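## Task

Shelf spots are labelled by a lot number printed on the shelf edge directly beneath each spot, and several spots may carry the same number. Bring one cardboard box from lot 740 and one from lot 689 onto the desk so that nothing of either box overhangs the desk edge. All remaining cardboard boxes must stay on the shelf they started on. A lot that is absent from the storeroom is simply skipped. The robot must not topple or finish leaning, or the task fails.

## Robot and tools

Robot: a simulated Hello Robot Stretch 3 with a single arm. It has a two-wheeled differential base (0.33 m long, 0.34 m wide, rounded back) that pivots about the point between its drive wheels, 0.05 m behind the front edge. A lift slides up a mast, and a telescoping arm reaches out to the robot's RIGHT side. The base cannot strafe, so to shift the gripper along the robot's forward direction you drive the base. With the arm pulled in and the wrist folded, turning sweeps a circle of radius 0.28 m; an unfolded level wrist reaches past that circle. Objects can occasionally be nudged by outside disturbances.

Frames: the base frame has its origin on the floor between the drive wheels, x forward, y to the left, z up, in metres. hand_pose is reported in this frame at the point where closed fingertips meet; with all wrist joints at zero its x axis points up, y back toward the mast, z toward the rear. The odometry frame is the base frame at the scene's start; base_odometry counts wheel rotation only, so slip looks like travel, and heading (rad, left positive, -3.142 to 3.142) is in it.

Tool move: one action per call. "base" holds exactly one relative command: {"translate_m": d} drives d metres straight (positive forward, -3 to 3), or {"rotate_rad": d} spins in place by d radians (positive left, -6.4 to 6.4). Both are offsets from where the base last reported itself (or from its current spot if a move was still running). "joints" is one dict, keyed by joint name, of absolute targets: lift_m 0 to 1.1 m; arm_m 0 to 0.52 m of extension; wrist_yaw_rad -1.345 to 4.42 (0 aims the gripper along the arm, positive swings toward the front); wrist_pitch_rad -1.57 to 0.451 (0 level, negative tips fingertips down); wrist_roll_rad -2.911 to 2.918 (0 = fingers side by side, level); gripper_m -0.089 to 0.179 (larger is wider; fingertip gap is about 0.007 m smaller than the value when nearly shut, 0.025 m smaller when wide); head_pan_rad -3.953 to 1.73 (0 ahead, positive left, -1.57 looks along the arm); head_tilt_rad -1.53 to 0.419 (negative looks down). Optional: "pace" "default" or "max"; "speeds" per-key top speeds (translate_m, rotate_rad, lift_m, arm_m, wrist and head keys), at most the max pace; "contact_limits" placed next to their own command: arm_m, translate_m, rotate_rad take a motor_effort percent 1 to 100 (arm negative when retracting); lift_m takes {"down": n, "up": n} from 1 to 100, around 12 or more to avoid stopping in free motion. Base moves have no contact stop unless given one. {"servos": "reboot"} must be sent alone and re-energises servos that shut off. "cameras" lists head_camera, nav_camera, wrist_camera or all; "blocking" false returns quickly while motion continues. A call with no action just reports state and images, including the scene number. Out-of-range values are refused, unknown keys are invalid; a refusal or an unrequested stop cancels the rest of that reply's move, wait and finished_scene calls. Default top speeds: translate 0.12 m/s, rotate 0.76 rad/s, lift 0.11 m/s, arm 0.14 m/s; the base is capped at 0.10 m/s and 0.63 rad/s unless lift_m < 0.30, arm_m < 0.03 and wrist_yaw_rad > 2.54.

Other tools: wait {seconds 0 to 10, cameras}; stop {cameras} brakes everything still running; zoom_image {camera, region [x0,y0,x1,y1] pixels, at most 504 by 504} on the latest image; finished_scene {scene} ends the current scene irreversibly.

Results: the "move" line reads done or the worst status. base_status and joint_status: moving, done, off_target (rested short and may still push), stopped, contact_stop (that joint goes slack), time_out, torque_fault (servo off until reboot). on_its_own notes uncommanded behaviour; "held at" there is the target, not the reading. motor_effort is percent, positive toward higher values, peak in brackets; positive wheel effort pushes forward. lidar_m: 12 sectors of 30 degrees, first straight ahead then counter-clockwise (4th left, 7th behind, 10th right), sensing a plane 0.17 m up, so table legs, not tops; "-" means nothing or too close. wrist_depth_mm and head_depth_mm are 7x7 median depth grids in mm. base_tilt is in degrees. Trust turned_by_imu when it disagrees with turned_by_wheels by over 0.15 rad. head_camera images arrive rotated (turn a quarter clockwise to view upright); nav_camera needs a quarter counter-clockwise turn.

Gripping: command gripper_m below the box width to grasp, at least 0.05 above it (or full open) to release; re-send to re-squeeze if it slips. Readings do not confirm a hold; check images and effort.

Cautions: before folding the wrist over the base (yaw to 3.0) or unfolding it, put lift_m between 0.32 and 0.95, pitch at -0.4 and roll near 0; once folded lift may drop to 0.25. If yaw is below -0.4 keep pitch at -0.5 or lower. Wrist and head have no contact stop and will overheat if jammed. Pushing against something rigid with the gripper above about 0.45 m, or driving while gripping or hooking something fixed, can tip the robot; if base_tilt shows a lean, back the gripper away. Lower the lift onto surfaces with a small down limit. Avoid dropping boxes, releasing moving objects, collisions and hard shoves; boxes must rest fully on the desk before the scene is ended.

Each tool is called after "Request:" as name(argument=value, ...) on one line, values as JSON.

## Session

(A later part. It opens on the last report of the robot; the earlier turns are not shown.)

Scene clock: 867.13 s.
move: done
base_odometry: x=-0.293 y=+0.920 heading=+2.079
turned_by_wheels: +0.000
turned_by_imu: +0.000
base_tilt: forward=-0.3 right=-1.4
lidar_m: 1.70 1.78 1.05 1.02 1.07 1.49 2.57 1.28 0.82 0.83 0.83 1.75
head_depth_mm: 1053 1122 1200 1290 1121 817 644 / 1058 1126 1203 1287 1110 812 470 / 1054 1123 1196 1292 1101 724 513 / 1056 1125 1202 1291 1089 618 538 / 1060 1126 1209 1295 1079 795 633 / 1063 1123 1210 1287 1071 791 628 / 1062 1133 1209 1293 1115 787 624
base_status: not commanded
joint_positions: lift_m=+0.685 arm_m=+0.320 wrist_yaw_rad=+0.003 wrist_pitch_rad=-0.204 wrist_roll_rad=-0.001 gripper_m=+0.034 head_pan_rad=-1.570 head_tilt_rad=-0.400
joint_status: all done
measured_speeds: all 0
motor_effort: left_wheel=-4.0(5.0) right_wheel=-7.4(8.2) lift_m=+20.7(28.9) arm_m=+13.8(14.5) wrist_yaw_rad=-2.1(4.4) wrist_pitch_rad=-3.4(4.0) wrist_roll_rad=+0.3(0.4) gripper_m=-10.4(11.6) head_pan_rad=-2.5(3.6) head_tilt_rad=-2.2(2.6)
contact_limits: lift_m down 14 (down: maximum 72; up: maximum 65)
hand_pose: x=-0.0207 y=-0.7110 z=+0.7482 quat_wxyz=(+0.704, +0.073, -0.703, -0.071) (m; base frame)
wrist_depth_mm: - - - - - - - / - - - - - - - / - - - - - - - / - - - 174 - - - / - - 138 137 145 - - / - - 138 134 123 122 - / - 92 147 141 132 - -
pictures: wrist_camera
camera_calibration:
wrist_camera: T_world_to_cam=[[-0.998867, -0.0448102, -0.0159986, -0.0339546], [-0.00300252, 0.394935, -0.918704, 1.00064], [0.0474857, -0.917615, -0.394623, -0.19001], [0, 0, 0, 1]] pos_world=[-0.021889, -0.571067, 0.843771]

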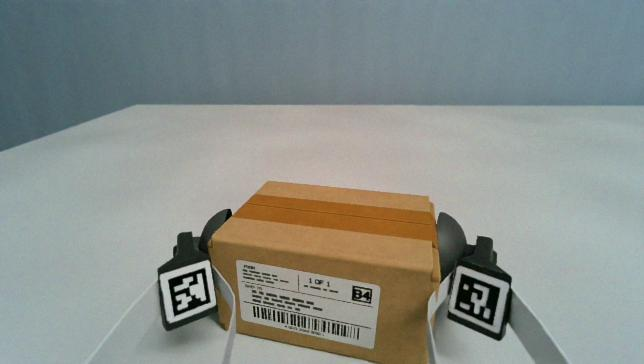

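Request:
move(joints={"lift_m": 0.692})

Request:
move(joints={"gripper_m": 0.179})

Request:
move(joints={"arm_m": 0.0}, cameras=["wrist_camera", "head_camera"])

Request:
finished_scene(scene=1)

Scene clock: 873.67 s.
move: done
base_odometry: x=-0.293 y=+0.920 heading=+2.079
turned_by_wheels: +0.000
turned_by_imu: +0.000
base_tilt: forward=-0.5 right=-1.2
lidar_m: 1.70 1.77 1.05 1.02 1.06 1.49 2.57 1.28 0.82 0.83 0.83 1.75
head_depth_mm: 1055 1123 1201 1284 1117 815 643 / 1054 1122 1201 1288 1107 811 452 / 1055 1121 1204 1288 1098 544 512 / 1062 1125 1200 1295 1094 618 540 / 1062 1128 1208 1289 1073 796 631 / 1060 1139 1206 1292 1069 789 628 / 1067 1133 1206 1293 1117 787 626
base_status: not commanded
joint_positions: lift_m=+0.692 arm_m=+0.320 wrist_yaw_rad=+0.003 wrist_pitch_rad=-0.229 wrist_roll_rad=-0.001 gripper_m=+0.034 head_pan_rad=-1.570 head_tilt_rad=-0.400
joint_status: all done
measured_speeds: all 0
motor_effort: left_wheel=-4.5(4.7) right_wheel=-7.4(8.2) lift_m=+30.4(32.5) arm_m=+12.9(13.6) wrist_yaw_rad=-2.6(4.2) wrist_pitch_rad=+1.3(3.4) wrist_roll_rad=+0.4(0.5) gripper_m=-10.7(11.0) head_pan_rad=-2.6(3.0) head_tilt_rad=-1.3(2.2)
hand_pose: x=-0.0207 y=-0.7090 z=+0.7490 quat_wxyz=(+0.703, +0.082, -0.702, -0.080) (m; base frame)
wrist_depth_mm: - - - - - - - / - - - - - - - / - - - - - - - / - - - 171 - - - / - - 138 137 146 - - / - - 138 135 123 122 - / - 92 148 141 132 - -
pictures: none

Scene clock: 875.67 s.
move: done
base_odometry: x=-0.293 y=+0.920 heading=+2.079
turned_by_wheels: +0.000
turned_by_imu: +0.000
base_tilt: forward=-0.3 right=-1.2
lidar_m: 1.70 1.77 1.06 1.02 1.06 1.49 2.58 1.27 0.82 0.82 0.83 1.75
head_depth_mm: 1054 1124 1201 1280 1120 813 644 / 1058 1123 1196 1285 1110 810 452 / 1054 1120 1202 1288 1094 544 513 / 1058 1124 1203 1282 1082 618 540 / 1056 1130 1204 1295 1080 772 631 / 1063 1126 1201 1293 1067 790 629 / 1063 1134 1209 1300 1120 788 626
base_status: not commanded
joint_positions: lift_m=+0.692 arm_m=+0.320 wrist_yaw_rad=+0.003 wrist_pitch_rad=-0.234 wrist_roll_rad=-0.001 gripper_m=+0.179 head_pan_rad=-1.570 head_tilt_rad=-0.400
joint_status: all done
measured_speeds: all 0
motor_effort: left_wheel=-4.5(4.9) right_wheel=-6.8(8.3) lift_m=+30.3(30.7) arm_m=+12.7(13.6) wrist_yaw_rad=-3.2(4.8) wrist_pitch_rad=+2.1(2.2) wrist_roll_rad=+0.3(0.7) gripper_m=+0.5(82.8) head_pan_rad=-2.6(2.9) head_tilt_rad=-1.6(1.8)
hand_pose: x=-0.0207 y=-0.7087 z=+0.7479 quat_wxyz=(+0.703, +0.084, -0.701, -0.082) (m; base frame)
wrist_depth_mm: - - - - - - - / - - - - - - - / - - - - - - - / - - - 169 - - - / - 142 134 136 143 - - / - 126 140 135 123 - - / - - 149 142 132 - 105
pictures: none

Scene clock: 879.23 s.
move: done
base_odometry: x=-0.293 y=+0.920 heading=+2.079
turned_by_wheels: +0.000
turned_by_imu: +0.000
base_tilt: forward=-0.3 right=-1.4
lidar_m: 1.70 1.77 1.05 1.02 1.07 1.49 2.57 1.27 0.82 0.82 0.82 1.75
head_depth_mm: 1051 1126 1201 1285 1119 817 645 / 1056 1123 1198 1289 1110 813 641 / 1062 1125 1198 1296 1103 804 636 / 1060 1123 1204 1292 1088 775 634 / 1059 1127 1207 1295 1084 794 632 / 1065 1129 1207 1305 1073 792 628 / 1060 1131 1211 1300 1121 785 626
base_status: not commanded
joint_positions: lift_m=+0.692 arm_m=+0.001 wrist_yaw_rad=+0.003 wrist_pitch_rad=-0.234 wrist_roll_rad=-0.001 gripper_m=+0.179 head_pan_rad=-1.570 head_tilt_rad=-0.400
joint_status: all done
measured_speeds: all 0
motor_effort: left_wheel=-4.7(4.9) right_wheel=-8.0(8.3) lift_m=+28.8(30.2) arm_m=-12.8(15.6) wrist_yaw_rad=-3.1(4.4) wrist_pitch_rad=+2.2(2.3) wrist_roll_rad=+0.3(0.7) gripper_m=+0.7(1.2) head_pan_rad=-2.7(3.1) head_tilt_rad=-0.9(1.9)
hand_pose: x=-0.0208 y=-0.3892 z=+0.7478 quat_wxyz=(+0.703, +0.084, -0.701, -0.082) (m; base frame)
wrist_depth_mm: - - - - - - - / - - - 423 - - - / - - - 430 - - - / - - - - - - - / - 146 - - - - - / 123 - - - - - - / 956 - 998 - - 976 105
pictures: head_camera (sideways), wrist_camera
camera_calibration:
head_camera: T_world_to_cam=[[-0.0465701, 0.340319, -0.939156, 1.23791], [0.997507, -0.0340572, -0.0618048, 0.0739716], [-0.0530184, -0.939693, -0.337885, 0.395685], [0, 0, 0, 1]] pos_world=[0.00484104, -0.046944, 1.30086]
wrist_camera: T_world_to_cam=[[-0.998876, -0.0441667, -0.0171779, -0.0184446], [-0.00309905, 0.422586, -0.906318, 0.874614], [0.0472882, -0.905246, -0.422248, 0.130588], [0, 0, 0, 1]] pos_world=[-0.0218886, -0.2522, 0.847502]

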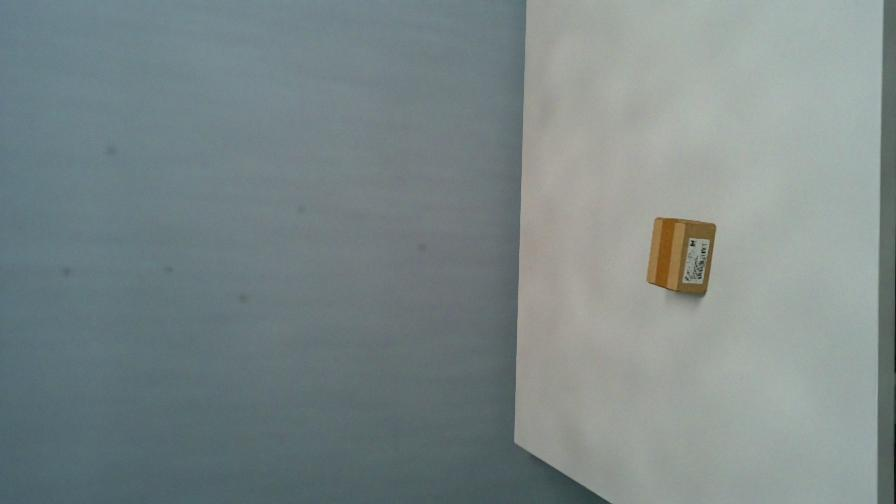

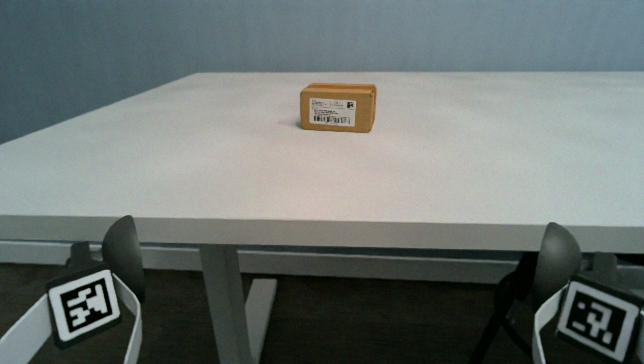

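The scene is finished: the task was done.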